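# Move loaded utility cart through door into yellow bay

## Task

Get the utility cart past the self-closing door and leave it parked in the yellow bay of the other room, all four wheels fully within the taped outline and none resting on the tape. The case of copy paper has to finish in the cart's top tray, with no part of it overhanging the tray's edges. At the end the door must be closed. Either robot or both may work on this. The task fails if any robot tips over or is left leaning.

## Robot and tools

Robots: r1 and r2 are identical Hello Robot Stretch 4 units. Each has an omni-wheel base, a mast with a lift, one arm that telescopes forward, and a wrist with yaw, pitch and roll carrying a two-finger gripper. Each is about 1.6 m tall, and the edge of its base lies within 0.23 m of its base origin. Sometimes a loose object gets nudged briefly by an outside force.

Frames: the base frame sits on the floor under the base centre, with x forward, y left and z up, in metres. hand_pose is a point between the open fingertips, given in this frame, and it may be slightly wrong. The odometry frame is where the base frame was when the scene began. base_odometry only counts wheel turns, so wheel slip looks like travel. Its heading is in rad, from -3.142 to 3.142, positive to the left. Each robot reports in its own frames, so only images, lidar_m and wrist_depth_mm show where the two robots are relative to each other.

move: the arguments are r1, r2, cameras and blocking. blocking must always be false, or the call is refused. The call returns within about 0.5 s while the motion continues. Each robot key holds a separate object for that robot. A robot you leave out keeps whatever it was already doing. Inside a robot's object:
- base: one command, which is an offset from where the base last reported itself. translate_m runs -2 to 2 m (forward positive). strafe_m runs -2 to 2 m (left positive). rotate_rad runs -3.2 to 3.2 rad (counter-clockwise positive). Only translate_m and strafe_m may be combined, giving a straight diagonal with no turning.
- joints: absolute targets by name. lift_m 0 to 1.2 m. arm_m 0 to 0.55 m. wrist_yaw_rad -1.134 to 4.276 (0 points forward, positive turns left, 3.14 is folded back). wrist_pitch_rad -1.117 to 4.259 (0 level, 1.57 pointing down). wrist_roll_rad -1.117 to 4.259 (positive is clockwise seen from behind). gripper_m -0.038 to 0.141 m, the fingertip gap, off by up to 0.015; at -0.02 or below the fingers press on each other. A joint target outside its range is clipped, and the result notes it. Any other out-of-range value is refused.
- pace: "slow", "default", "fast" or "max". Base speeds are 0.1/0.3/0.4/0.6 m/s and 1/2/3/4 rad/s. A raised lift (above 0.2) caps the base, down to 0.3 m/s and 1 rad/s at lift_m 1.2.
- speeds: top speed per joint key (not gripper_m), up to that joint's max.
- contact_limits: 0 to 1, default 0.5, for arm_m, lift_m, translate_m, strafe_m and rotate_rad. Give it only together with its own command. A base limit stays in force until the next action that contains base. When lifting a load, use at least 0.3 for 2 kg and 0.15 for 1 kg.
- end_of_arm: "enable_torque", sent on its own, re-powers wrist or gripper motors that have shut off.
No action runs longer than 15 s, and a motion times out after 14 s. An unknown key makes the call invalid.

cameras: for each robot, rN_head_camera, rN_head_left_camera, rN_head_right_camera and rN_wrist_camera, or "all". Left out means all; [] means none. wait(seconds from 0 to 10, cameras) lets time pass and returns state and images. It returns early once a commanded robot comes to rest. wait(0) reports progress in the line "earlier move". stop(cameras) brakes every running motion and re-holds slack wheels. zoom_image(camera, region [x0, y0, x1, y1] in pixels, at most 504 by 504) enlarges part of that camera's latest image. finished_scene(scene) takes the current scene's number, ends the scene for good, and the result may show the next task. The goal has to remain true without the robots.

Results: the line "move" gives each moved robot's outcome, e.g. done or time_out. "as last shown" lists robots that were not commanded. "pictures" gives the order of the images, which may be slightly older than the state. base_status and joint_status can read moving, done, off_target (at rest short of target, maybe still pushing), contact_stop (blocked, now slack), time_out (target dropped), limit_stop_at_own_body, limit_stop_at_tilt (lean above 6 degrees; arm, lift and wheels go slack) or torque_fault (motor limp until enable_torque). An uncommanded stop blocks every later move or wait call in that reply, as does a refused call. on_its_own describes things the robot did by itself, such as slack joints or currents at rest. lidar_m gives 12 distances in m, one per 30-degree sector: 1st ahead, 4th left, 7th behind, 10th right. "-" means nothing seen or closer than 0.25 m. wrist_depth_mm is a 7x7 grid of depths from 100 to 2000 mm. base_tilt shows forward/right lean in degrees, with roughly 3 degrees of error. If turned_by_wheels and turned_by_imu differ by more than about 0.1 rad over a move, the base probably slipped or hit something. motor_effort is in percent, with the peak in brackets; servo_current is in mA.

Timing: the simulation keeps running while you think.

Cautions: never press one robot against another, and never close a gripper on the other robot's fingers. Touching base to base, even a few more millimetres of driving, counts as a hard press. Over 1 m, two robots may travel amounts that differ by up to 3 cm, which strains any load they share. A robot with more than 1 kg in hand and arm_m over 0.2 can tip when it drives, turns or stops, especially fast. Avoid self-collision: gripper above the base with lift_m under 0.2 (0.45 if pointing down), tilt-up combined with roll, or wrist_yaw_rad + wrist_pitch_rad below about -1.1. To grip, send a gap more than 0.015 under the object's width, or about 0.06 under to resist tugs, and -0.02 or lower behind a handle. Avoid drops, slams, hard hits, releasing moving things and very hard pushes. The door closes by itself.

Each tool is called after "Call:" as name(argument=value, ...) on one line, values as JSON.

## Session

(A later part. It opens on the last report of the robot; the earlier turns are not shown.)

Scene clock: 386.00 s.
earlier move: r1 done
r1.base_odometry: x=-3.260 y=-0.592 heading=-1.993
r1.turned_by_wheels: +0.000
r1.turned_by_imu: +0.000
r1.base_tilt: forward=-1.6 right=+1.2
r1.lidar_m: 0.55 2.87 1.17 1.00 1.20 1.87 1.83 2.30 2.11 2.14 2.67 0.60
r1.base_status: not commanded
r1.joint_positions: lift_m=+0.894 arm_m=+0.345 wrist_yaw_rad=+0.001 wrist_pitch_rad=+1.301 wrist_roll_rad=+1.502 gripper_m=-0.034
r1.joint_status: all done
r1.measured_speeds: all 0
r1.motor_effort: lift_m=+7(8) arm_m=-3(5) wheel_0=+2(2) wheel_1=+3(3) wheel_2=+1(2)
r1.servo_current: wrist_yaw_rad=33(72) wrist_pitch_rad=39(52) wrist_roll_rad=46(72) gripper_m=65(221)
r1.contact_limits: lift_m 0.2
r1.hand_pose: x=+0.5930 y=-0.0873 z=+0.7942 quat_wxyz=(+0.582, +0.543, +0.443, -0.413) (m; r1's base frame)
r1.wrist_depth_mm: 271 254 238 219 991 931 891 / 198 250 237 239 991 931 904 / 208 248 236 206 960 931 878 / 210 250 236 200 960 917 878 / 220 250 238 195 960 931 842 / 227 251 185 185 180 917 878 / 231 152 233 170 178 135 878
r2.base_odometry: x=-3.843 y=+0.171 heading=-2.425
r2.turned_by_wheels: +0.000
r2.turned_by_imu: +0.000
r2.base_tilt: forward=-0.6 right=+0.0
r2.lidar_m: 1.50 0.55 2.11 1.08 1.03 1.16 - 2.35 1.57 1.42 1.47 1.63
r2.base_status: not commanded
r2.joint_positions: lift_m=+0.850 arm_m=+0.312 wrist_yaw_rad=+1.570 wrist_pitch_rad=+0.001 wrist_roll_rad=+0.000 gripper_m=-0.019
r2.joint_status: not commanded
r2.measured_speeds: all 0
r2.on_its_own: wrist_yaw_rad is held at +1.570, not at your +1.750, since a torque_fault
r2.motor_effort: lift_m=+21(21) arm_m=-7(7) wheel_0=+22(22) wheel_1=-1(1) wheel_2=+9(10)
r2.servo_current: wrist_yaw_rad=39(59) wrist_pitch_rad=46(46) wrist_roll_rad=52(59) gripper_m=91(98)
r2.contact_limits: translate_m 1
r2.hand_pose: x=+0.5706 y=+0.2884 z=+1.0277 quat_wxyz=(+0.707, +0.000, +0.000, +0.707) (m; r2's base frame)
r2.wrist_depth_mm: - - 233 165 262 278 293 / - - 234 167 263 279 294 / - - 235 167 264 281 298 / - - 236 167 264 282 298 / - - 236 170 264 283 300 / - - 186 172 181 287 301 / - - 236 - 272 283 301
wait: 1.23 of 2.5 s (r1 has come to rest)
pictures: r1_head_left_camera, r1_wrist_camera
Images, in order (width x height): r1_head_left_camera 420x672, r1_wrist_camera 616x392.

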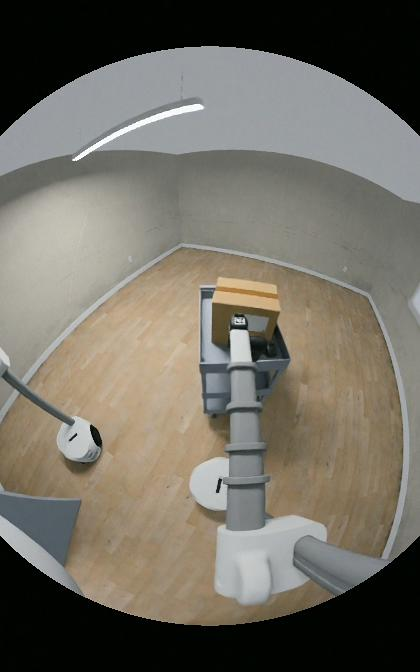

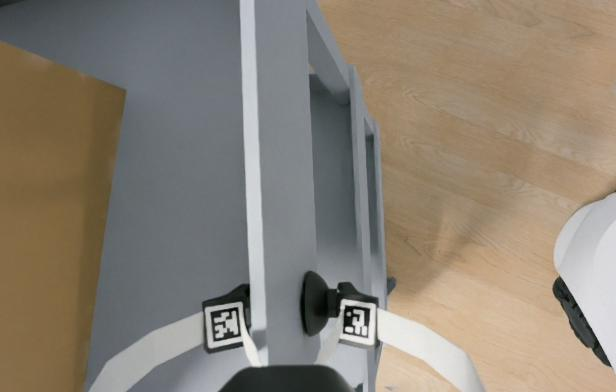

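Call:
move(r1={"base":{"translate_m":-0.51,"strafe_m":0.33},"pace":"slow","contact_limits":{"translate_m":0.3}}, blocking=false, cameras=[])

Call:
wait(seconds=8, cameras=["r1_head_camera","r1_wrist_camera","r1_head_left_camera"])

Scene clock: 403.20 s.
move: r1 moving
r1.base_odometry: x=-3.248 y=-0.584 heading=-1.993
r1.turned_by_wheels: +0.000
r1.turned_by_imu: -0.001
r1.base_tilt: forward=-1.6 right=+1.3
r1.lidar_m: 0.55 2.85 1.12 1.00 1.20 1.87 1.81 2.29 2.13 2.15 2.68 0.62
r1.base_status: translate_m moving; strafe_m moving
r1.joint_positions: lift_m=+0.894 arm_m=+0.345 wrist_yaw_rad=+0.001 wrist_pitch_rad=+1.300 wrist_roll_rad=+1.502 gripper_m=-0.034
r1.joint_status: not commanded
r1.measured_speeds: translate_m=-0.044 strafe_m=+0.030 rotate_rad=-0.001 lift_m=-0.002 arm_m=+0.000 wrist_yaw_rad=+0.000 wrist_pitch_rad=-0.017 wrist_roll_rad=+0.000
r1.motor_effort: lift_m=+9(9) arm_m=-2(2) wheel_0=-9(11) wheel_1=+2(6) wheel_2=+2(4)
r1.servo_current: wrist_yaw_rad=46(65) wrist_pitch_rad=33(52) wrist_roll_rad=52(52) gripper_m=72(72)
r1.contact_limits: lift_m 0.2; translate_m 0.3
r1.hand_pose: x=+0.5931 y=-0.0873 z=+0.7940 quat_wxyz=(+0.582, +0.543, +0.443, -0.413) (m; r1's base frame)
r1.wrist_depth_mm: 274 258 243 294 976 931 891 / 207 256 240 233 976 917 878 / 211 251 238 205 976 931 891 / 217 252 238 200 960 917 891 / 224 254 237 214 960 931 878 / 233 253 181 191 180 931 878 / 239 153 236 174 178 891 878
r2: as last shown
r2.base_tilt: forward=-0.7 right=+0.0
r2.lidar_m: 1.49 0.54 2.10 1.08 1.00 1.13 - 2.30 1.56 1.44 1.47 1.63
r2.on_its_own: wrist_yaw_rad is held at +1.570, not at your +1.750, since a torque_fault
r2.servo_current: wrist_yaw_rad=39(65) wrist_pitch_rad=46(46) wrist_roll_rad=46(52) gripper_m=91(98)
r2.contact_limits: translate_m 1
r2.wrist_depth_mm: - - 235 165 263 278 293 / - - 235 167 262 279 294 / - - 234 167 264 281 297 / - - 237 167 264 282 300 / - - 237 170 266 283 300 / - - 186 172 181 287 303 / - - 236 - 273 285 300
pictures: none
No camera images: "cameras" was empty.

Scene clock: 409.93 s.
earlier move: r1 done
r1.base_odometry: x=-2.750 y=-0.262 heading=-1.993
r1.turned_by_wheels: +0.000
r1.turned_by_imu: -0.002
r1.base_tilt: forward=-1.6 right=+1.2
r1.lidar_m: 0.53 0.99 0.86 0.79 0.90 4.17 1.27 1.55 2.25 2.26 2.81 0.48
r1.base_status: done
r1.joint_positions: lift_m=+0.893 arm_m=+0.345 wrist_yaw_rad=+0.000 wrist_pitch_rad=+1.293 wrist_roll_rad=+1.502 gripper_m=-0.034
r1.joint_status: not commanded
r1.measured_speeds: all 0
r1.motor_effort: lift_m=+13(13) arm_m=-3(4) wheel_0=-9(15) wheel_1=+0(6) wheel_2=+0(11)
r1.servo_current: wrist_yaw_rad=39(78) wrist_pitch_rad=52(78) wrist_roll_rad=52(72) gripper_m=59(78)
r1.contact_limits: lift_m 0.2; translate_m 0.3
r1.hand_pose: x=+0.5950 y=-0.0875 z=+0.7944 quat_wxyz=(+0.584, +0.545, +0.440, -0.411) (m; r1's base frame)
r1.wrist_depth_mm: 154 176 208 224 211 200 - / 176 210 238 224 211 198 866 / 211 252 239 225 211 204 878 / 264 258 239 222 211 917 891 / 281 257 239 223 976 917 866 / 281 257 181 194 184 931 878 / 279 150 237 991 946 148 878
r2.base_odometry: x=-3.843 y=+0.171 heading=-2.425
r2.turned_by_wheels: +0.000
r2.turned_by_imu: +0.001
r2.base_tilt: forward=-0.6 right=+0.0
r2.lidar_m: 1.49 0.58 0.96 0.88 0.85 1.13 - 2.33 1.57 1.43 1.47 1.63
r2.base_status: not commanded
r2.joint_positions: lift_m=+0.850 arm_m=+0.312 wrist_yaw_rad=+1.570 wrist_pitch_rad=+0.001 wrist_roll_rad=+0.000 gripper_m=-0.019
r2.joint_status: not commanded
r2.measured_speeds: all 0
r2.on_its_own: wrist_yaw_rad is held at +1.570, not at your +1.750, since a torque_fault
r2.motor_effort: lift_m=+20(21) arm_m=-6(7) wheel_0=+22(22) wheel_1=-1(2) wheel_2=+9(10)
r2.servo_current: wrist_yaw_rad=46(65) wrist_pitch_rad=39(52) wrist_roll_rad=52(65) gripper_m=98(104)
r2.contact_limits: translate_m 1
r2.hand_pose: x=+0.5706 y=+0.2884 z=+1.0277 quat_wxyz=(+0.707, +0.000, +0.000, +0.707) (m; r2's base frame)
r2.wrist_depth_mm: - - 233 165 260 279 294 / - - 234 167 262 278 294 / - - 235 168 263 281 298 / - - 236 167 264 282 298 / - - 237 170 266 282 301 / - - 186 172 180 286 301 / - - 237 - 272 285 301
wait: 6.73 of 8 s (r1 has come to rest)
pictures: r1_head_camera, r1_head_left_camera, r1_wrist_camera
Images, in order (width x height): r1_head_camera 420x560, r1_head_left_camera 420x672, r1_wrist_camera 616x392.

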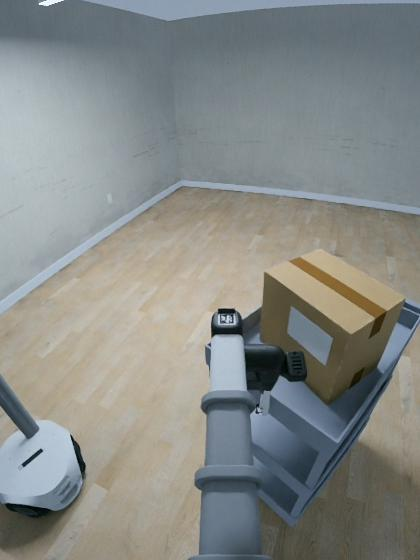

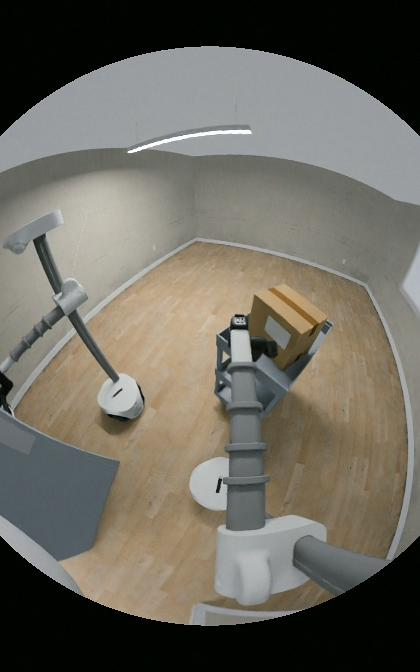

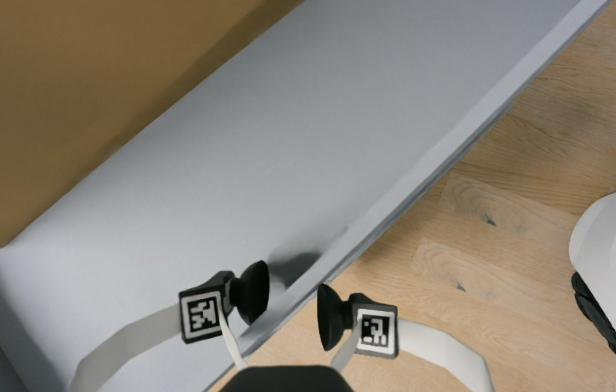

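Call:
move(r1={"base":{"rotate_rad":-0.19},"pace":"slow"}, blocking=false, cameras=[])

Call:
wait(seconds=2, cameras=[])

Call:
move(r1={"base":{"rotate_rad":-0.19},"pace":"slow"}, blocking=false, cameras=[])

Call:
wait(seconds=3, cameras=["r1_head_camera","r1_wrist_camera","r1_head_left_camera"])

Scene clock: 423.90 s.
move: r1 moving
r1.base_odometry: x=-2.750 y=-0.262 heading=-2.111
r1.turned_by_wheels: -0.118
r1.turned_by_imu: -0.115
r1.base_tilt: forward=-1.6 right=+1.2
r1.lidar_m: 0.52 2.89 0.87 0.80 0.85 1.23 1.27 1.44 2.23 2.23 2.61 0.49
r1.base_status: rotate_rad moving
r1.joint_positions: lift_m=+0.893 arm_m=+0.345 wrist_yaw_rad=+0.001 wrist_pitch_rad=+1.302 wrist_roll_rad=+1.502 gripper_m=-0.034
r1.joint_status: not commanded
r1.measured_speeds: translate_m=-0.002 strafe_m=+0.002 rotate_rad=-0.392 lift_m=+0.000 arm_m=-0.001 wrist_yaw_rad=+0.000 wrist_pitch_rad=+0.045 wrist_roll_rad=+0.000
r1.motor_effort: lift_m=+13(13) arm_m=+5(5) wheel_0=+27(27) wheel_1=+9(12) wheel_2=+13(14)
r1.servo_current: wrist_yaw_rad=52(72) wrist_pitch_rad=46(52) wrist_roll_rad=59(59) gripper_m=65(72)
r1.contact_limits: lift_m 0.2
r1.hand_pose: x=+0.5923 y=-0.0874 z=+0.7936 quat_wxyz=(+0.582, +0.543, +0.443, -0.413) (m; r1's base frame)
r1.wrist_depth_mm: 138 160 193 216 206 196 - / 154 187 229 219 206 195 - / 185 229 233 220 207 135 866 / 228 247 233 220 208 917 878 / 263 249 234 220 946 917 854 / 268 249 193 200 946 931 904 / 270 155 235 152 175 150 866
r2: as last shown
r2.turned_by_imu: +0.000
r2.lidar_m: 1.50 0.54 0.95 0.89 0.87 1.15 - 2.33 1.55 1.43 1.43 1.60
r2.on_its_own: wrist_yaw_rad is held at +1.570, not at your +1.750, since a torque_fault
r2.motor_effort: lift_m=+21(21) arm_m=-7(7) wheel_0=+22(22) wheel_1=-1(1) wheel_2=+9(10)
r2.servo_current: wrist_yaw_rad=46(59) wrist_pitch_rad=46(46) wrist_roll_rad=39(59) gripper_m=91(98)
r2.contact_limits: translate_m 1
r2.wrist_depth_mm: - - 233 166 260 279 294 / - - 235 167 262 279 294 / - - 236 167 264 281 297 / - - 236 167 265 281 297 / - - 236 170 266 282 301 / - - 186 172 180 287 301 / - - 237 - 272 282 303
pictures: none
No camera images: "cameras" was empty.

Scene clock: 424.70 s.
earlier move: r1 contact_stop
r1.base_odometry: x=-2.750 y=-0.260 heading=-2.175
r1.turned_by_wheels: -0.064
r1.turned_by_imu: -0.065
r1.base_tilt: forward=-1.6 right=+1.3
r1.lidar_m: 0.55 3.03 0.87 0.79 0.83 1.16 1.27 1.38 2.25 2.24 2.52 0.53
r1.base_status: rotate_rad contact_stop (by the wheels' count: -0.182 of -0.190)
r1.joint_positions: lift_m=+0.893 arm_m=+0.345 wrist_yaw_rad=-0.002 wrist_pitch_rad=+1.302 wrist_roll_rad=+1.502 gripper_m=-0.034
r1.joint_status: not commanded
r1.measured_speeds: all 0
r1.on_its_own: the wheels are slack since a contact_stop
r1.motor_effort: lift_m=+13(13) arm_m=+4(6) wheel_0=+0(29) wheel_1=+0(12) wheel_2=+0(14)
r1.servo_current: wrist_yaw_rad=39(72) wrist_pitch_rad=46(52) wrist_roll_rad=59(65) gripper_m=65(72)
r1.contact_limits: lift_m 0.2
r1.hand_pose: x=+0.5923 y=-0.0876 z=+0.7937 quat_wxyz=(+0.581, +0.543, +0.443, -0.414) (m; r1's base frame)
r1.wrist_depth_mm: 157 190 231 224 210 917 891 / 170 211 236 223 190 917 891 / 191 238 236 222 180 931 878 / 214 249 236 222 946 931 878 / 247 252 235 199 976 917 842 / 265 251 186 198 182 917 891 / 271 153 235 160 946 146 878
r2.base_odometry: x=-3.843 y=+0.171 heading=-2.425
r2.turned_by_wheels: +0.000
r2.turned_by_imu: +0.000
r2.base_tilt: forward=-0.6 right=+0.0
r2.lidar_m: 1.49 0.55 0.94 0.87 0.89 1.18 - 2.30 1.56 1.45 1.47 1.61
r2.base_status: not commanded
r2.joint_positions: lift_m=+0.850 arm_m=+0.312 wrist_yaw_rad=+1.570 wrist_pitch_rad=+0.001 wrist_roll_rad=+0.000 gripper_m=-0.019
r2.joint_status: not commanded
r2.measured_speeds: all 0
r2.on_its_own: wrist_yaw_rad is held at +1.570, not at your +1.750, since a torque_fault
r2.motor_effort: lift_m=+20(21) arm_m=-7(7) wheel_0=+22(22) wheel_1=-1(1) wheel_2=+10(10)
r2.servo_current: wrist_yaw_rad=52(59) wrist_pitch_rad=39(46) wrist_roll_rad=39(65) gripper_m=98(98)
r2.contact_limits: translate_m 1
r2.hand_pose: x=+0.5706 y=+0.2884 z=+1.0277 quat_wxyz=(+0.707, +0.000, +0.000, +0.707) (m; r2's base frame)
r2.wrist_depth_mm: - - 233 165 262 278 293 / - - 235 167 262 279 294 / - - 236 168 264 282 297 / - - 236 167 264 281 298 / - - 237 170 266 283 300 / - - 186 172 180 287 301 / - - 237 - 273 285 303
wait: 0.80 of 2 s (r1 has come to rest)
pictures: none
No camera images: "cameras" was empty.

not run: a stop that you did not command came earlier in this reply.

not run: a stop that you did not command came earlier in this reply.

Call:
move(r1={"base":{"translate_m":-0.48,"strafe_m":0.12},"pace":"slow","contact_limits":{"translate_m":0.4}}, blocking=false, cameras=[])

Call:
wait(seconds=7, cameras=["r1_head_camera","r1_wrist_camera","r1_head_left_camera"])

Scene clock: 429.67 s.
move: r1 moving
r1.base_odometry: x=-2.740 y=-0.251 heading=-2.176
r1.turned_by_wheels: -0.001
r1.turned_by_imu: -0.001
r1.base_tilt: forward=-1.6 right=+1.3
r1.lidar_m: 0.57 3.02 0.85 0.78 0.82 1.17 1.25 1.35 2.24 2.23 2.49 0.54
r1.base_status: translate_m moving; strafe_m moving
r1.joint_positions: lift_m=+0.893 arm_m=+0.345 wrist_yaw_rad=-0.002 wrist_pitch_rad=+1.298 wrist_roll_rad=+1.502 gripper_m=-0.034
r1.joint_status: not commanded
r1.measured_speeds: translate_m=-0.048 strafe_m=+0.012 rotate_rad=+0.000 lift_m=+0.000 arm_m=+0.000 wrist_yaw_rad=+0.000 wrist_pitch_rad=-0.032 wrist_roll_rad=+0.000
r1.motor_effort: lift_m=+13(13) arm_m=+3(4) wheel_0=-9(11) wheel_1=-4(7) wheel_2=+5(6)
r1.servo_current: wrist_yaw_rad=52(59) wrist_pitch_rad=39(46) wrist_roll_rad=46(65) gripper_m=65(72)
r1.contact_limits: lift_m 0.2; translate_m 0.4
r1.hand_pose: x=+0.5934 y=-0.0876 z=+0.7939 quat_wxyz=(+0.582, +0.544, +0.441, -0.413) (m; r1's base frame)
r1.wrist_depth_mm: 160 197 234 223 193 931 878 / 174 216 237 222 181 931 878 / 196 246 237 223 449 917 878 / 220 252 236 212 946 931 878 / 251 253 236 177 976 904 891 / 268 254 180 195 182 917 891 / 274 151 236 173 180 139 866
r2: as last shown
r2.base_tilt: forward=-0.6 right=+0.1
r2.lidar_m: 1.50 0.56 0.94 0.87 0.90 1.16 - 2.36 1.55 1.43 1.44 1.64
r2.on_its_own: wrist_yaw_rad is held at +1.570, not at your +1.750, since a torque_fault
r2.motor_effort: lift_m=+21(21) arm_m=-7(7) wheel_0=+22(22) wheel_1=-1(1) wheel_2=+9(10)
r2.servo_current: wrist_yaw_rad=52(52) wrist_pitch_rad=46(46) wrist_roll_rad=52(59) gripper_m=91(98)
r2.contact_limits: translate_m 1
r2.wrist_depth_mm: - - 233 165 262 279 293 / - - 235 167 263 278 293 / - - 235 168 264 279 297 / - - 236 167 264 282 298 / - - 236 170 266 283 300 / - - 186 172 181 287 301 / - - 237 - 272 285 303
pictures: none
No camera images: "cameras" was empty.

Scene clock: 435.37 s.
earlier move: r1 done
r1.base_odometry: x=-2.378 y=+0.066 heading=-2.177
r1.turned_by_wheels: -0.001
r1.turned_by_imu: -0.008
r1.base_tilt: forward=-1.6 right=+1.3
r1.lidar_m: 0.56 1.06 0.69 0.67 0.71 3.69 0.88 0.82 1.34 2.28 2.52 0.55
r1.base_status: done
r1.joint_positions: lift_m=+0.893 arm_m=+0.345 wrist_yaw_rad=-0.001 wrist_pitch_rad=+1.297 wrist_roll_rad=+1.502 gripper_m=-0.034
r1.joint_status: not commanded
r1.measured_speeds: all 0
r1.motor_effort: lift_m=+15(15) arm_m=-4(4) wheel_0=-13(20) wheel_1=-5(11) wheel_2=-4(8)
r1.servo_current: wrist_yaw_rad=39(72) wrist_pitch_rad=52(72) wrist_roll_rad=59(65) gripper_m=65(78)
r1.contact_limits: lift_m 0.2; translate_m 0.4
r1.hand_pose: x=+0.5937 y=-0.0875 z=+0.7938 quat_wxyz=(+0.582, +0.544, +0.441, -0.413) (m; r1's base frame)
r1.wrist_depth_mm: 168 206 237 224 186 931 878 / 179 223 238 224 224 917 878 / 196 247 238 224 960 931 878 / 216 253 237 187 960 931 878 / 238 256 236 179 960 917 878 / 265 253 183 194 180 904 878 / 268 154 236 184 976 140 878
r2.base_odometry: x=-3.843 y=+0.171 heading=-2.425
r2.turned_by_wheels: +0.000
r2.turned_by_imu: +0.001
r2.base_tilt: forward=-0.6 right=+0.0
r2.lidar_m: 1.50 0.54 1.01 0.79 0.84 4.24 - 2.33 1.57 1.42 1.47 1.63
r2.base_status: not commanded
r2.joint_positions: lift_m=+0.850 arm_m=+0.312 wrist_yaw_rad=+1.570 wrist_pitch_rad=+0.001 wrist_roll_rad=+0.000 gripper_m=-0.019
r2.joint_status: not commanded
r2.measured_speeds: all 0
r2.on_its_own: wrist_yaw_rad is held at +1.570, not at your +1.750, since a torque_fault
r2.motor_effort: lift_m=+21(21) arm_m=-7(7) wheel_0=+22(22) wheel_1=-1(2) wheel_2=+9(10)
r2.servo_current: wrist_yaw_rad=39(65) wrist_pitch_rad=39(46) wrist_roll_rad=46(59) gripper_m=91(104)
r2.contact_limits: translate_m 1
r2.hand_pose: x=+0.5706 y=+0.2884 z=+1.0277 quat_wxyz=(+0.707, +0.000, +0.000, +0.707) (m; r2's base frame)
r2.wrist_depth_mm: - - 232 165 260 278 294 / - - 234 167 262 278 294 / - - 235 167 263 281 297 / 991 1008 236 167 263 282 297 / 917 1042 237 171 265 282 300 / 854 - 185 172 180 287 301 / - 139 236 - 273 283 303
wait: 5.70 of 7 s (r1 has come to rest)
pictures: r1_head_camera, r1_head_left_camera, r1_wrist_camera
Images, in order (width x height): r1_head_camera 420x560, r1_head_left_camera 420x672, r1_wrist_camera 616x392.

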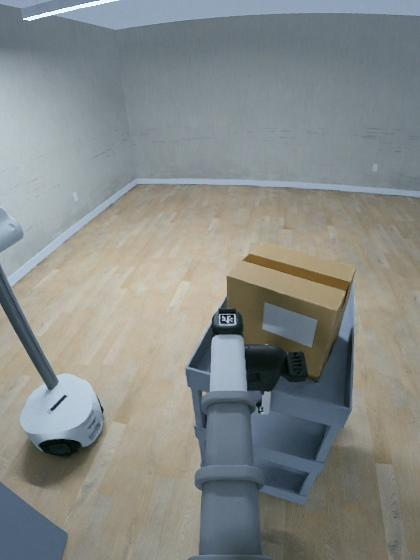

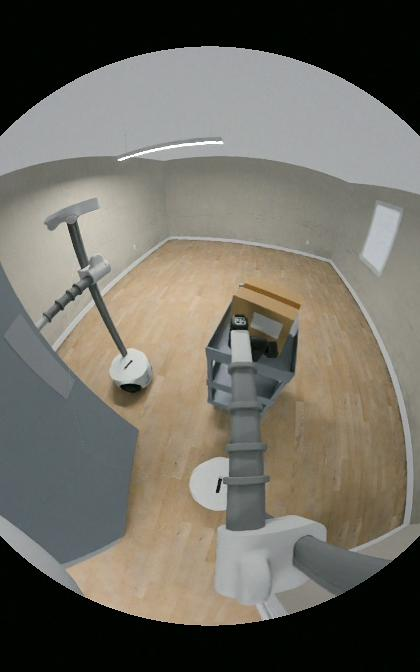

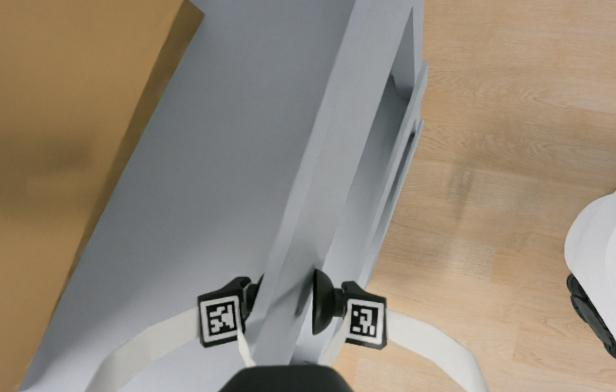

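Call:
move(r1={"base":{"translate_m":-0.42,"strafe_m":0.34},"pace":"slow","contact_limits":{"translate_m":0.4}}, blocking=false, cameras=[])

Call:
wait(seconds=7, cameras=["r1_head_camera","r1_wrist_camera","r1_head_left_camera","r1_head_right_camera"])

Scene clock: 444.73 s.
move: r1 moving
r1.base_odometry: x=-2.365 y=+0.070 heading=-2.179
r1.turned_by_wheels: -0.002
r1.turned_by_imu: -0.002
r1.base_tilt: forward=-1.6 right=+1.3
r1.lidar_m: 0.58 1.03 0.70 0.66 0.69 3.65 0.94 0.83 1.34 2.27 2.51 0.56
r1.base_status: translate_m moving; strafe_m moving
r1.joint_positions: lift_m=+0.893 arm_m=+0.345 wrist_yaw_rad=-0.001 wrist_pitch_rad=+1.297 wrist_roll_rad=+1.502 gripper_m=-0.034
r1.joint_status: not commanded
r1.measured_speeds: translate_m=-0.041 strafe_m=+0.032 rotate_rad=+0.000 lift_m=+0.000 arm_m=+0.000 wrist_yaw_rad=+0.000 wrist_pitch_rad=+0.000 wrist_roll_rad=+0.000
r1.motor_effort: lift_m=+15(15) arm_m=-4(4) wheel_0=-18(21) wheel_1=-3(4) wheel_2=+0(3)
r1.servo_current: wrist_yaw_rad=39(65) wrist_pitch_rad=46(52) wrist_roll_rad=39(72) gripper_m=59(72)
r1.contact_limits: lift_m 0.2; translate_m 0.4
r1.hand_pose: x=+0.5939 y=-0.0875 z=+0.7939 quat_wxyz=(+0.582, +0.544, +0.441, -0.412) (m; r1's base frame)
r1.wrist_depth_mm: 171 209 238 224 183 917 878 / 184 228 239 224 379 931 878 / 200 248 238 213 931 931 878 / 219 252 236 201 976 917 878 / 241 254 237 190 946 917 878 / 266 254 179 198 179 917 866 / 272 150 236 189 960 135 878
r2: as last shown
r2.turned_by_imu: +0.000
r2.base_tilt: forward=-0.7 right=+0.0
r2.lidar_m: 1.51 0.53 1.00 0.80 0.85 4.25 - 2.31 1.54 1.44 1.46 1.64
r2.on_its_own: wrist_yaw_rad is held at +1.570, not at your +1.750, since a torque_fault
r2.motor_effort: lift_m=+21(21) arm_m=-7(7) wheel_0=+22(22) wheel_1=-1(1) wheel_2=+10(10)
r2.servo_current: wrist_yaw_rad=46(52) wrist_pitch_rad=39(46) wrist_roll_rad=46(46) gripper_m=91(104)
r2.contact_limits: translate_m 1
r2.wrist_depth_mm: - - 232 165 260 277 293 / - - 234 167 263 279 294 / - - 236 167 264 281 298 / 991 1060 236 167 264 282 297 / 917 1025 236 170 266 283 301 / 891 - 186 172 181 287 301 / - 139 236 - 272 283 303
pictures: none
No camera images: "cameras" was empty.

Scene clock: 450.87 s.
earlier move: r1 done
r1.base_odometry: x=-1.859 y=+0.217 heading=-2.178
r1.turned_by_wheels: +0.000
r1.turned_by_imu: -0.005
r1.base_tilt: forward=-1.6 right=+1.3
r1.lidar_m: 0.55 0.49 0.35 0.33 0.35 3.21 3.19 3.23 0.71 2.51 2.80 0.49
r1.base_status: done
r1.joint_positions: lift_m=+0.893 arm_m=+0.345 wrist_yaw_rad=-0.002 wrist_pitch_rad=+1.300 wrist_roll_rad=+1.502 gripper_m=-0.034
r1.joint_status: not commanded
r1.measured_speeds: all 0
r1.motor_effort: lift_m=+15(15) arm_m=-2(4) wheel_0=-11(21) wheel_1=-1(4) wheel_2=-5(5)
r1.servo_current: wrist_yaw_rad=39(72) wrist_pitch_rad=39(52) wrist_roll_rad=39(72) gripper_m=72(72)
r1.contact_limits: lift_m 0.2; translate_m 0.4
r1.hand_pose: x=+0.5929 y=-0.0875 z=+0.7936 quat_wxyz=(+0.582, +0.544, +0.442, -0.413) (m; r1's base frame)
r1.wrist_depth_mm: 156 183 219 223 211 202 878 / 169 208 235 223 211 917 878 / 202 246 237 221 211 931 891 / 230 252 236 222 946 946 891 / 266 252 234 221 960 931 891 / 271 251 183 194 181 904 891 / 270 150 232 148 946 140 878
r2.base_odometry: x=-3.843 y=+0.171 heading=-2.425
r2.turned_by_wheels: +0.000
r2.turned_by_imu: +0.001
r2.base_tilt: forward=-0.7 right=+0.0
r2.lidar_m: 1.50 0.53 0.72 0.74 3.34 4.23 - 2.30 1.54 1.44 1.48 1.62
r2.base_status: not commanded
r2.joint_positions: lift_m=+0.850 arm_m=+0.312 wrist_yaw_rad=+1.570 wrist_pitch_rad=+0.001 wrist_roll_rad=+0.000 gripper_m=-0.019
r2.joint_status: not commanded
r2.measured_speeds: all 0
r2.on_its_own: wrist_yaw_rad is held at +1.570, not at your +1.750, since a torque_fault
r2.motor_effort: lift_m=+21(21) arm_m=-7(7) wheel_0=+22(22) wheel_1=-1(2) wheel_2=+9(10)
r2.servo_current: wrist_yaw_rad=39(59) wrist_pitch_rad=46(46) wrist_roll_rad=52(65) gripper_m=98(104)
r2.contact_limits: translate_m 1
r2.hand_pose: x=+0.5706 y=+0.2884 z=+1.0277 quat_wxyz=(+0.707, +0.000, +0.000, +0.707) (m; r2's base frame)
r2.wrist_depth_mm: - - 233 165 260 278 294 / - - 234 167 262 279 294 / - - 235 167 264 279 296 / - - 236 167 265 283 298 / - 820 237 170 266 283 298 / 809 759 186 172 181 287 301 / - 1182 236 - 272 283 301
wait: 6.13 of 7 s (r1 has come to rest)
pictures: r1_head_camera, r1_head_left_camera, r1_head_right_camera, r1_wrist_camera
Images, in order (width x height): r1_head_camera 420x560, r1_head_left_camera 420x672, r1_head_right_camera 420x672, r1_wrist_camera 616x392.

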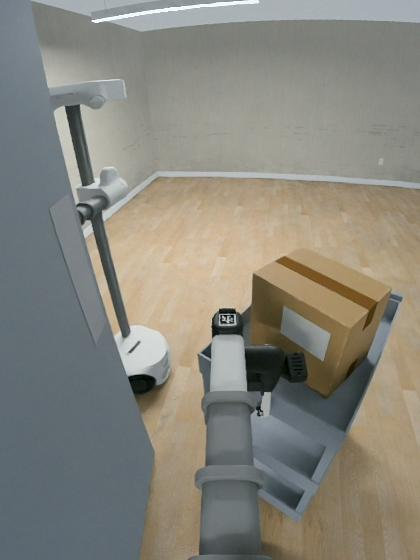

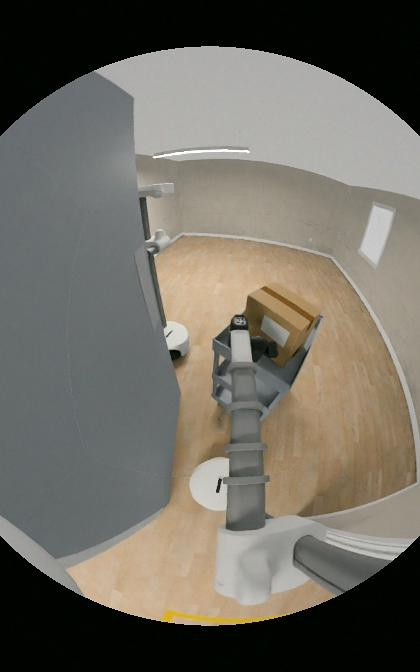

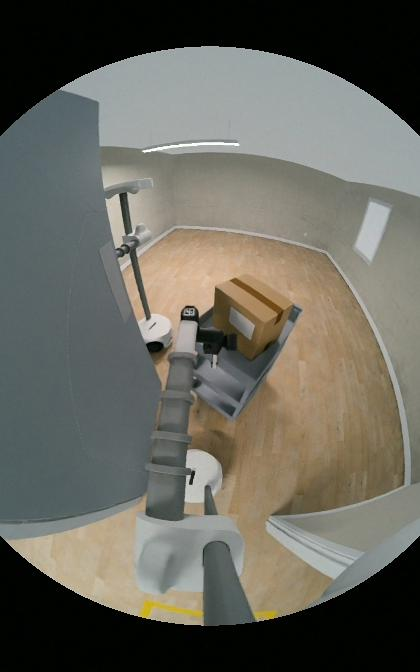

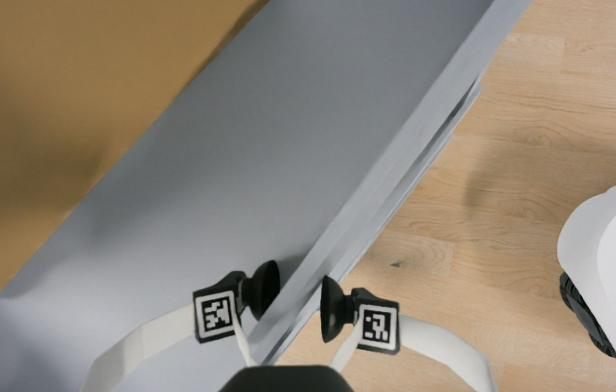

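Call:
move(r1={"base":{"translate_m":-0.59,"strafe_m":0.1},"pace":"slow","contact_limits":{"translate_m":0.4}}, blocking=false, cameras=[])

Call:
wait(seconds=8, cameras=["r1_head_camera","r1_wrist_camera","r1_head_left_camera"])

Scene clock: 458.50 s.
move: r1 moving
r1.base_odometry: x=-1.850 y=+0.226 heading=-2.180
r1.turned_by_wheels: -0.002
r1.turned_by_imu: -0.002
r1.base_tilt: forward=-1.5 right=+1.3
r1.lidar_m: 0.55 0.52 0.36 0.32 0.35 3.19 3.20 3.22 0.70 2.52 2.81 0.51
r1.base_status: translate_m moving; strafe_m moving
r1.joint_positions: lift_m=+0.893 arm_m=+0.345 wrist_yaw_rad=-0.002 wrist_pitch_rad=+1.297 wrist_roll_rad=+1.502 gripper_m=-0.034
r1.joint_status: not commanded
r1.measured_speeds: translate_m=-0.049 strafe_m=+0.008 rotate_rad=-0.001 lift_m=+0.000 arm_m=+0.000 wrist_yaw_rad=+0.000 wrist_pitch_rad=-0.012 wrist_roll_rad=+0.000
r1.motor_effort: lift_m=+15(15) arm_m=+3(3) wheel_0=-13(15) wheel_1=-9(10) wheel_2=+2(4)
r1.servo_current: wrist_yaw_rad=59(59) wrist_pitch_rad=33(52) wrist_roll_rad=46(52) gripper_m=65(72)
r1.contact_limits: lift_m 0.2; translate_m 0.4
r1.hand_pose: x=+0.5936 y=-0.0875 z=+0.7938 quat_wxyz=(+0.582, +0.544, +0.441, -0.413) (m; r1's base frame)
r1.wrist_depth_mm: 156 185 223 224 211 182 878 / 172 211 236 223 209 904 891 / 200 248 237 222 209 931 891 / 242 252 236 223 960 931 891 / 268 253 237 212 976 931 891 / 270 253 181 198 183 917 891 / 276 158 176 229 946 144 854
r2: as last shown
r2.turned_by_imu: +0.000
r2.lidar_m: 1.49 0.56 0.72 0.75 3.36 4.22 - 2.33 1.56 1.43 1.47 1.62
r2.on_its_own: wrist_yaw_rad is held at +1.570, not at your +1.750, since a torque_fault
r2.motor_effort: lift_m=+21(21) arm_m=-7(7) wheel_0=+22(22) wheel_1=-1(1) wheel_2=+9(10)
r2.servo_current: wrist_yaw_rad=39(59) wrist_pitch_rad=33(52) wrist_roll_rad=39(52) gripper_m=91(98)
r2.contact_limits: translate_m 1
r2.wrist_depth_mm: - - 234 165 260 277 293 / - - 234 167 262 281 294 / - - 236 168 263 282 297 / - - 236 166 265 282 298 / - 820 236 171 266 283 300 / 831 768 186 172 181 286 301 / - 1160 236 - 272 283 301
pictures: none
No camera images: "cameras" was empty.

Scene clock: 465.27 s.
earlier move: r1 done
r1.base_odometry: x=-1.440 y=+0.645 heading=-2.178
r1.turned_by_wheels: +0.002
r1.turned_by_imu: +0.004
r1.base_tilt: forward=-1.6 right=+1.3
r1.lidar_m: 0.57 0.40 0.39 2.21 2.49 2.63 2.62 2.94 2.53 0.64 0.72 0.51
r1.base_status: done
r1.joint_positions: lift_m=+0.893 arm_m=+0.345 wrist_yaw_rad=-0.001 wrist_pitch_rad=+1.294 wrist_roll_rad=+1.502 gripper_m=-0.034
r1.joint_status: not commanded
r1.measured_speeds: all 0
r1.motor_effort: lift_m=+15(15) arm_m=-4(4) wheel_0=+0(17) wheel_1=-2(10) wheel_2=+4(10)
r1.servo_current: wrist_yaw_rad=46(72) wrist_pitch_rad=52(59) wrist_roll_rad=52(72) gripper_m=65(72)
r1.contact_limits: lift_m 0.2; translate_m 0.4
r1.hand_pose: x=+0.5945 y=-0.0875 z=+0.7940 quat_wxyz=(+0.583, +0.545, +0.441, -0.412) (m; r1's base frame)
r1.wrist_depth_mm: 156 188 229 221 208 891 891 / 171 209 235 222 208 917 878 / 195 244 236 221 179 917 878 / 222 251 236 221 960 931 866 / 260 254 236 204 960 917 878 / 272 253 185 198 185 904 891 / 276 151 236 159 172 144 866
r2.base_odometry: x=-3.843 y=+0.171 heading=-2.425
r2.turned_by_wheels: +0.000
r2.turned_by_imu: +0.001
r2.base_tilt: forward=-0.6 right=+0.0
r2.lidar_m: 1.49 0.55 0.89 3.33 3.36 4.24 - 2.31 1.57 1.44 1.45 1.60
r2.base_status: not commanded
r2.joint_positions: lift_m=+0.850 arm_m=+0.312 wrist_yaw_rad=+1.570 wrist_pitch_rad=+0.001 wrist_roll_rad=+0.000 gripper_m=-0.019
r2.joint_status: not commanded
r2.measured_speeds: all 0
r2.on_its_own: wrist_yaw_rad is held at +1.570, not at your +1.750, since a torque_fault
r2.motor_effort: lift_m=+21(21) arm_m=-7(7) wheel_0=+22(22) wheel_1=-1(2) wheel_2=+10(10)
r2.servo_current: wrist_yaw_rad=59(59) wrist_pitch_rad=46(52) wrist_roll_rad=59(65) gripper_m=85(104)
r2.contact_limits: translate_m 1
r2.hand_pose: x=+0.5706 y=+0.2884 z=+1.0277 quat_wxyz=(+0.707, +0.000, +0.000, +0.707) (m; r2's base frame)
r2.wrist_depth_mm: - - 233 165 262 278 293 / - - 234 167 263 279 294 / - - 236 168 262 281 298 / - - 236 167 264 283 300 / - - 237 170 266 283 300 / - - 186 172 180 286 303 / - - 237 - 272 283 301
wait: 6.77 of 8 s (r1 has come to rest)
pictures: r1_head_camera, r1_head_left_camera, r1_wrist_camera
Images, in order (width x height): r1_head_camera 420x560, r1_head_left_camera 420x672, r1_wrist_camera 616x392.

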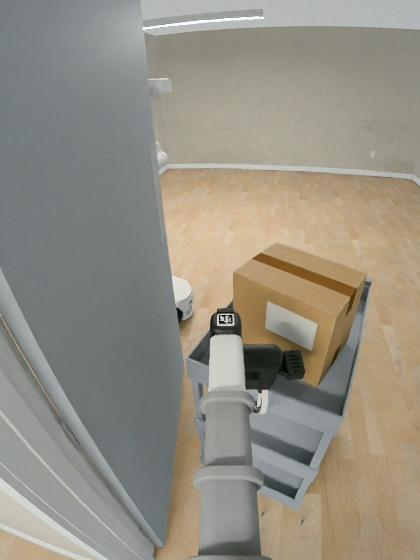

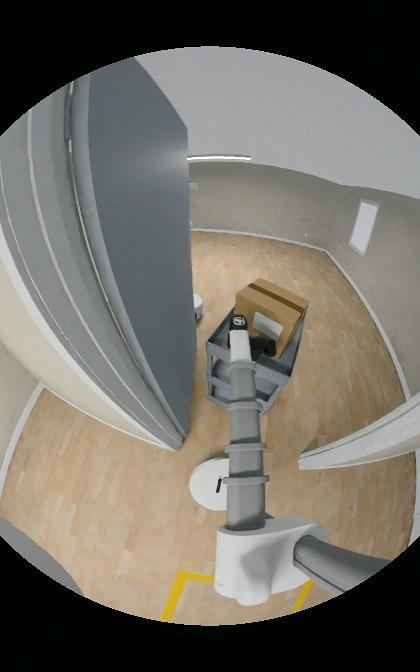

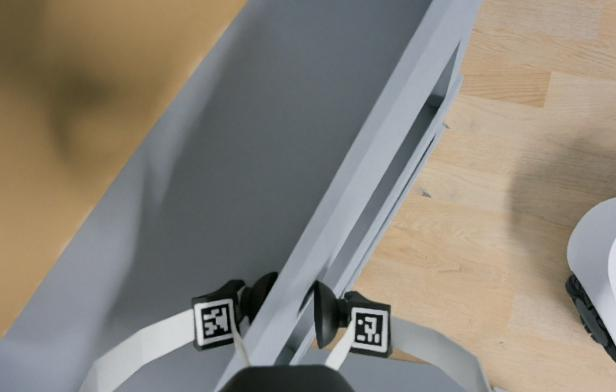

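Call:
move(r1={"base":{"translate_m":-0.69,"strafe_m":0.1},"pace":"slow","contact_limits":{"translate_m":0.4}}, blocking=false, cameras=[])

Call:
wait(seconds=9, cameras=["r1_head_camera","r1_wrist_camera","r1_head_left_camera"])

Scene clock: 472.47 s.
move: r1 moving
r1.base_odometry: x=-1.432 y=+0.654 heading=-2.178
r1.turned_by_wheels: +0.000
r1.turned_by_imu: +0.000
r1.base_tilt: forward=-1.6 right=+1.3
r1.lidar_m: 0.56 0.43 0.38 2.20 2.48 2.61 2.61 2.92 2.53 0.64 0.67 0.53
r1.base_status: translate_m moving; strafe_m moving
r1.joint_positions: lift_m=+0.893 arm_m=+0.345 wrist_yaw_rad=-0.001 wrist_pitch_rad=+1.294 wrist_roll_rad=+1.502 gripper_m=-0.034
r1.joint_status: not commanded
r1.measured_speeds: translate_m=-0.050 strafe_m=+0.007 rotate_rad=-0.003 lift_m=+0.000 arm_m=+0.000 wrist_yaw_rad=+0.000 wrist_pitch_rad=+0.000 wrist_roll_rad=+0.000
r1.motor_effort: lift_m=+15(15) arm_m=-4(4) wheel_0=-5(7) wheel_1=-4(7) wheel_2=+11(12)
r1.servo_current: wrist_yaw_rad=33(59) wrist_pitch_rad=46(52) wrist_roll_rad=65(65) gripper_m=65(72)
r1.contact_limits: lift_m 0.2; translate_m 0.4
r1.hand_pose: x=+0.5945 y=-0.0875 z=+0.7940 quat_wxyz=(+0.583, +0.544, +0.441, -0.412) (m; r1's base frame)
r1.wrist_depth_mm: 158 193 230 221 209 891 891 / 173 216 236 221 179 904 866 / 196 246 236 221 180 917 891 / 229 251 236 220 946 917 891 / 264 255 236 195 960 917 891 / 271 255 182 193 196 904 866 / 276 154 179 148 169 138 878
r2: as last shown
r2.turned_by_imu: +0.000
r2.lidar_m: 1.50 0.56 0.90 3.31 3.36 4.26 - 2.33 1.58 1.43 1.47 1.63
r2.on_its_own: wrist_yaw_rad is held at +1.570, not at your +1.750, since a torque_fault
r2.motor_effort: lift_m=+21(21) arm_m=-7(7) wheel_0=+21(22) wheel_1=-1(1) wheel_2=+9(10)
r2.servo_current: wrist_yaw_rad=46(59) wrist_pitch_rad=39(46) wrist_roll_rad=46(59) gripper_m=91(98)
r2.contact_limits: translate_m 1
r2.wrist_depth_mm: - - 233 165 260 278 291 / - - 235 167 263 279 294 / - - 235 168 264 281 297 / - - 236 167 264 282 298 / - - 237 170 266 283 301 / - - 186 172 180 286 303 / - - 236 - 273 283 301
pictures: none
No camera images: "cameras" was empty.

Scene clock: 480.20 s.
earlier move: r1 done
r1.base_odometry: x=-0.965 y=+1.154 heading=-2.177
r1.turned_by_wheels: +0.001
r1.turned_by_imu: +0.005
r1.base_tilt: forward=-1.6 right=+1.3
r1.lidar_m: 0.57 0.95 1.57 2.24 2.32 1.92 1.92 2.21 2.49 2.04 1.06 0.56
r1.base_status: done
r1.joint_positions: lift_m=+0.893 arm_m=+0.345 wrist_yaw_rad=-0.001 wrist_pitch_rad=+1.294 wrist_roll_rad=+1.502 gripper_m=-0.034
r1.joint_status: not commanded
r1.measured_speeds: all 0
r1.motor_effort: lift_m=+15(15) arm_m=-4(4) wheel_0=+1(7) wheel_1=-1(7) wheel_2=+7(12)
r1.servo_current: wrist_yaw_rad=59(78) wrist_pitch_rad=39(52) wrist_roll_rad=59(85) gripper_m=65(78)
r1.contact_limits: lift_m 0.2; translate_m 0.4
r1.hand_pose: x=+0.5946 y=-0.0875 z=+0.7940 quat_wxyz=(+0.583, +0.544, +0.441, -0.412) (m; r1's base frame)
r1.wrist_depth_mm: 171 211 236 222 230 917 878 / 182 228 237 221 445 917 866 / 197 246 236 195 976 931 891 / 214 251 236 198 976 931 878 / 229 255 237 187 946 931 866 / 262 254 183 195 192 917 878 / 270 149 236 185 960 136 891
r2.base_odometry: x=-3.843 y=+0.171 heading=-2.425
r2.turned_by_wheels: +0.000
r2.turned_by_imu: +0.001
r2.base_tilt: forward=-0.7 right=+0.0
r2.lidar_m: 1.49 0.56 1.61 3.29 3.38 4.23 - 2.30 1.57 1.44 1.47 1.63
r2.base_status: not commanded
r2.joint_positions: lift_m=+0.850 arm_m=+0.312 wrist_yaw_rad=+1.570 wrist_pitch_rad=+0.001 wrist_roll_rad=+0.000 gripper_m=-0.019
r2.joint_status: not commanded
r2.measured_speeds: all 0
r2.on_its_own: wrist_yaw_rad is held at +1.570, not at your +1.750, since a torque_fault
r2.motor_effort: lift_m=+21(21) arm_m=-7(7) wheel_0=+21(22) wheel_1=-1(2) wheel_2=+10(10)
r2.servo_current: wrist_yaw_rad=52(59) wrist_pitch_rad=39(46) wrist_roll_rad=65(65) gripper_m=98(98)
r2.contact_limits: translate_m 1
r2.hand_pose: x=+0.5706 y=+0.2884 z=+1.0277 quat_wxyz=(+0.707, +0.000, +0.000, +0.707) (m; r2's base frame)
r2.wrist_depth_mm: - - 233 165 260 278 293 / - - 234 167 263 278 293 / - - 235 167 264 279 297 / - - 236 167 264 282 298 / - - 236 170 265 283 300 / - - 186 172 181 287 303 / - - 236 - 272 283 303
wait: 7.73 of 9 s (r1 has come to rest)
pictures: r1_head_camera, r1_head_left_camera, r1_wrist_camera
Images, in order (width x height): r1_head_camera 420x560, r1_head_left_camera 420x672, r1_wrist_camera 616x392.

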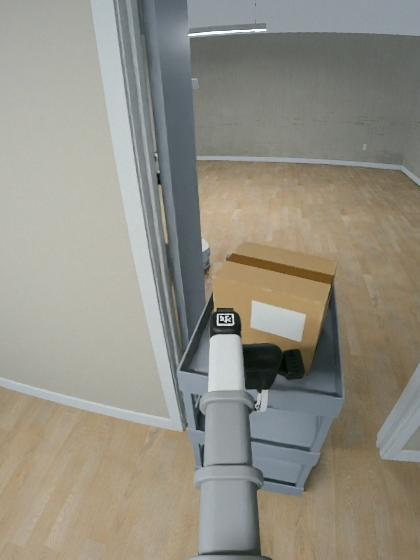

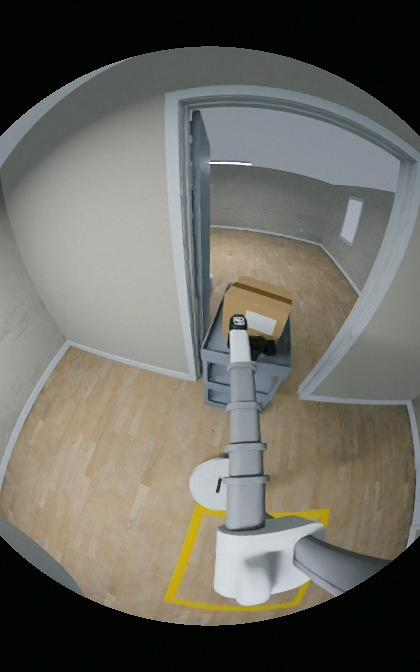

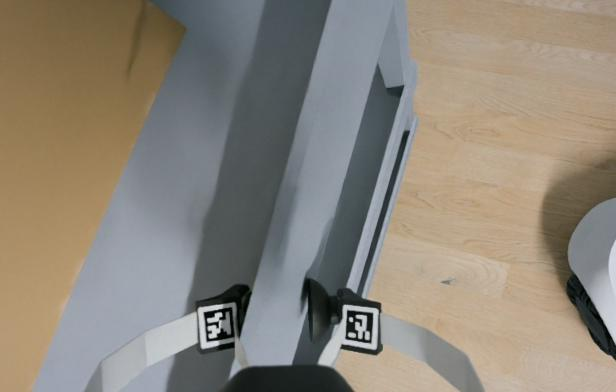

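Call:
move(r1={"base":{"translate_m":-0.81,"strafe_m":0.03},"pace":"slow","contact_limits":{"translate_m":0.35}}, blocking=false, cameras=[])

Call:
wait(seconds=10, cameras=["r1_head_camera","r1_wrist_camera","r1_head_left_camera"])

Scene clock: 489.70 s.
move: r1 moving
r1.base_odometry: x=-0.957 y=+1.164 heading=-2.177
r1.turned_by_wheels: +0.001
r1.turned_by_imu: +0.000
r1.base_tilt: forward=-1.6 right=+1.2
r1.lidar_m: 0.56 0.94 1.55 2.24 2.34 1.92 1.91 2.17 2.49 2.04 1.05 0.58
r1.base_status: translate_m moving; strafe_m moving
r1.joint_positions: lift_m=+0.893 arm_m=+0.345 wrist_yaw_rad=+0.000 wrist_pitch_rad=+1.294 wrist_roll_rad=+1.502 gripper_m=-0.034
r1.joint_status: not commanded
r1.measured_speeds: translate_m=-0.049 strafe_m=+0.002 rotate_rad=+0.001 lift_m=+0.000 arm_m=+0.000 wrist_yaw_rad=+0.000 wrist_pitch_rad=+0.000 wrist_roll_rad=+0.000
r1.motor_effort: lift_m=+15(15) arm_m=-4(4) wheel_0=-3(5) wheel_1=-4(5) wheel_2=+13(13)
r1.servo_current: wrist_yaw_rad=65(65) wrist_pitch_rad=46(52) wrist_roll_rad=59(65) gripper_m=65(72)
r1.contact_limits: lift_m 0.2; translate_m 0.35
r1.hand_pose: x=+0.5946 y=-0.0874 z=+0.7940 quat_wxyz=(+0.583, +0.544, +0.441, -0.411) (m; r1's base frame)
r1.wrist_depth_mm: 177 213 238 221 309 917 866 / 189 231 237 182 484 917 866 / 200 247 236 196 946 917 878 / 221 252 236 186 976 917 891 / 239 254 237 183 960 931 878 / 262 255 181 199 960 904 878 / 270 152 176 191 175 132 878
r2: as last shown
r2.turned_by_imu: +0.000
r2.base_tilt: forward=-0.6 right=+0.0
r2.lidar_m: 1.47 0.56 1.65 3.32 3.36 4.27 - 2.32 1.56 1.44 1.48 1.62
r2.on_its_own: wrist_yaw_rad is held at +1.570, not at your +1.750, since a torque_fault
r2.motor_effort: lift_m=+21(21) arm_m=-7(7) wheel_0=+22(22) wheel_1=-1(1) wheel_2=+10(10)
r2.servo_current: wrist_yaw_rad=33(59) wrist_pitch_rad=39(46) wrist_roll_rad=46(52) gripper_m=98(104)
r2.contact_limits: translate_m 1
r2.wrist_depth_mm: - - 234 165 260 278 293 / - - 236 167 262 278 293 / - - 236 167 262 281 298 / - - 236 167 264 282 298 / - - 236 170 267 283 300 / - - 186 172 181 287 303 / - - 236 - 273 282 303
pictures: none
No camera images: "cameras" was empty.

Scene clock: 498.60 s.
earlier move: r1 done
r1.base_odometry: x=-0.479 y=+1.803 heading=-2.177
r1.turned_by_wheels: +0.000
r1.turned_by_imu: +0.006
r1.base_tilt: forward=-1.6 right=+1.3
r1.lidar_m: 0.53 1.87 2.38 2.36 1.34 1.12 1.12 1.27 2.04 2.31 2.01 0.63
r1.base_status: done
r1.joint_positions: lift_m=+0.893 arm_m=+0.345 wrist_yaw_rad=+0.001 wrist_pitch_rad=+1.294 wrist_roll_rad=+1.501 gripper_m=-0.034
r1.joint_status: not commanded
r1.measured_speeds: all 0
r1.motor_effort: lift_m=+15(15) arm_m=-4(4) wheel_0=+2(5) wheel_1=+0(7) wheel_2=+8(14)
r1.servo_current: wrist_yaw_rad=46(78) wrist_pitch_rad=46(59) wrist_roll_rad=59(78) gripper_m=72(78)
r1.contact_limits: lift_m 0.2; translate_m 0.35
r1.hand_pose: x=+0.5947 y=-0.0874 z=+0.7940 quat_wxyz=(+0.584, +0.544, +0.441, -0.411) (m; r1's base frame)
r1.wrist_depth_mm: 281 258 203 347 976 904 891 / 236 257 194 379 991 917 878 / 221 255 240 222 976 917 878 / 219 254 236 213 960 904 866 / 224 255 236 205 946 931 878 / 233 255 181 196 178 917 866 / 236 154 236 175 178 124 -
r2.base_odometry: x=-3.843 y=+0.171 heading=-2.425
r2.turned_by_wheels: +0.000
r2.turned_by_imu: +0.001
r2.base_tilt: forward=-0.7 right=+0.0
r2.lidar_m: 1.49 0.54 2.07 3.31 3.39 4.25 - 2.33 1.58 1.41 1.47 1.64
r2.base_status: not commanded
r2.joint_positions: lift_m=+0.850 arm_m=+0.312 wrist_yaw_rad=+1.570 wrist_pitch_rad=+0.001 wrist_roll_rad=+0.000 gripper_m=-0.019
r2.joint_status: not commanded
r2.measured_speeds: all 0
r2.on_its_own: wrist_yaw_rad is held at +1.570, not at your +1.750, since a torque_fault
r2.motor_effort: lift_m=+21(21) arm_m=-7(7) wheel_0=+22(22) wheel_1=-1(2) wheel_2=+10(10)
r2.servo_current: wrist_yaw_rad=46(65) wrist_pitch_rad=39(46) wrist_roll_rad=52(65) gripper_m=91(104)
r2.contact_limits: translate_m 1
r2.hand_pose: x=+0.5706 y=+0.2884 z=+1.0277 quat_wxyz=(+0.707, +0.000, +0.000, +0.707) (m; r2's base frame)
r2.wrist_depth_mm: - - 234 165 262 278 293 / - - 235 167 262 279 294 / - - 236 168 263 281 298 / - - 236 167 264 282 298 / - - 237 170 266 283 300 / - - 186 172 181 287 301 / - - 237 - 272 285 301
wait: 8.90 of 10 s (r1 has come to rest)
pictures: r1_head_camera, r1_head_left_camera, r1_wrist_camera
Images, in order (width x height): r1_head_camera 420x560, r1_head_left_camera 420x672, r1_wrist_camera 616x392.

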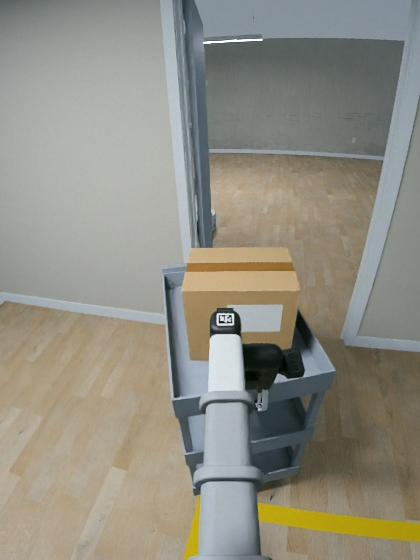

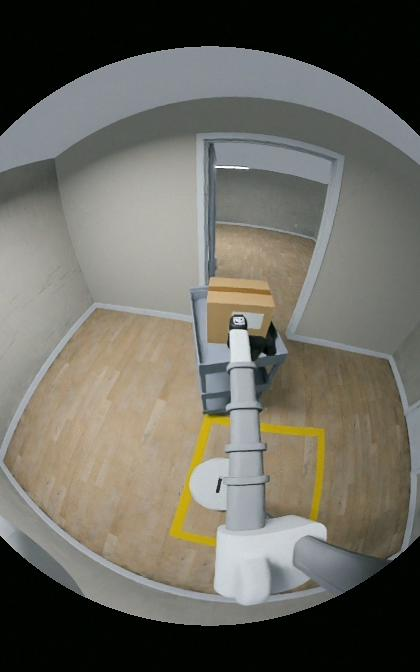

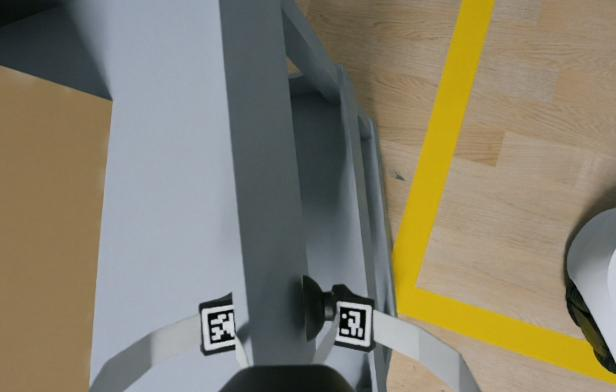

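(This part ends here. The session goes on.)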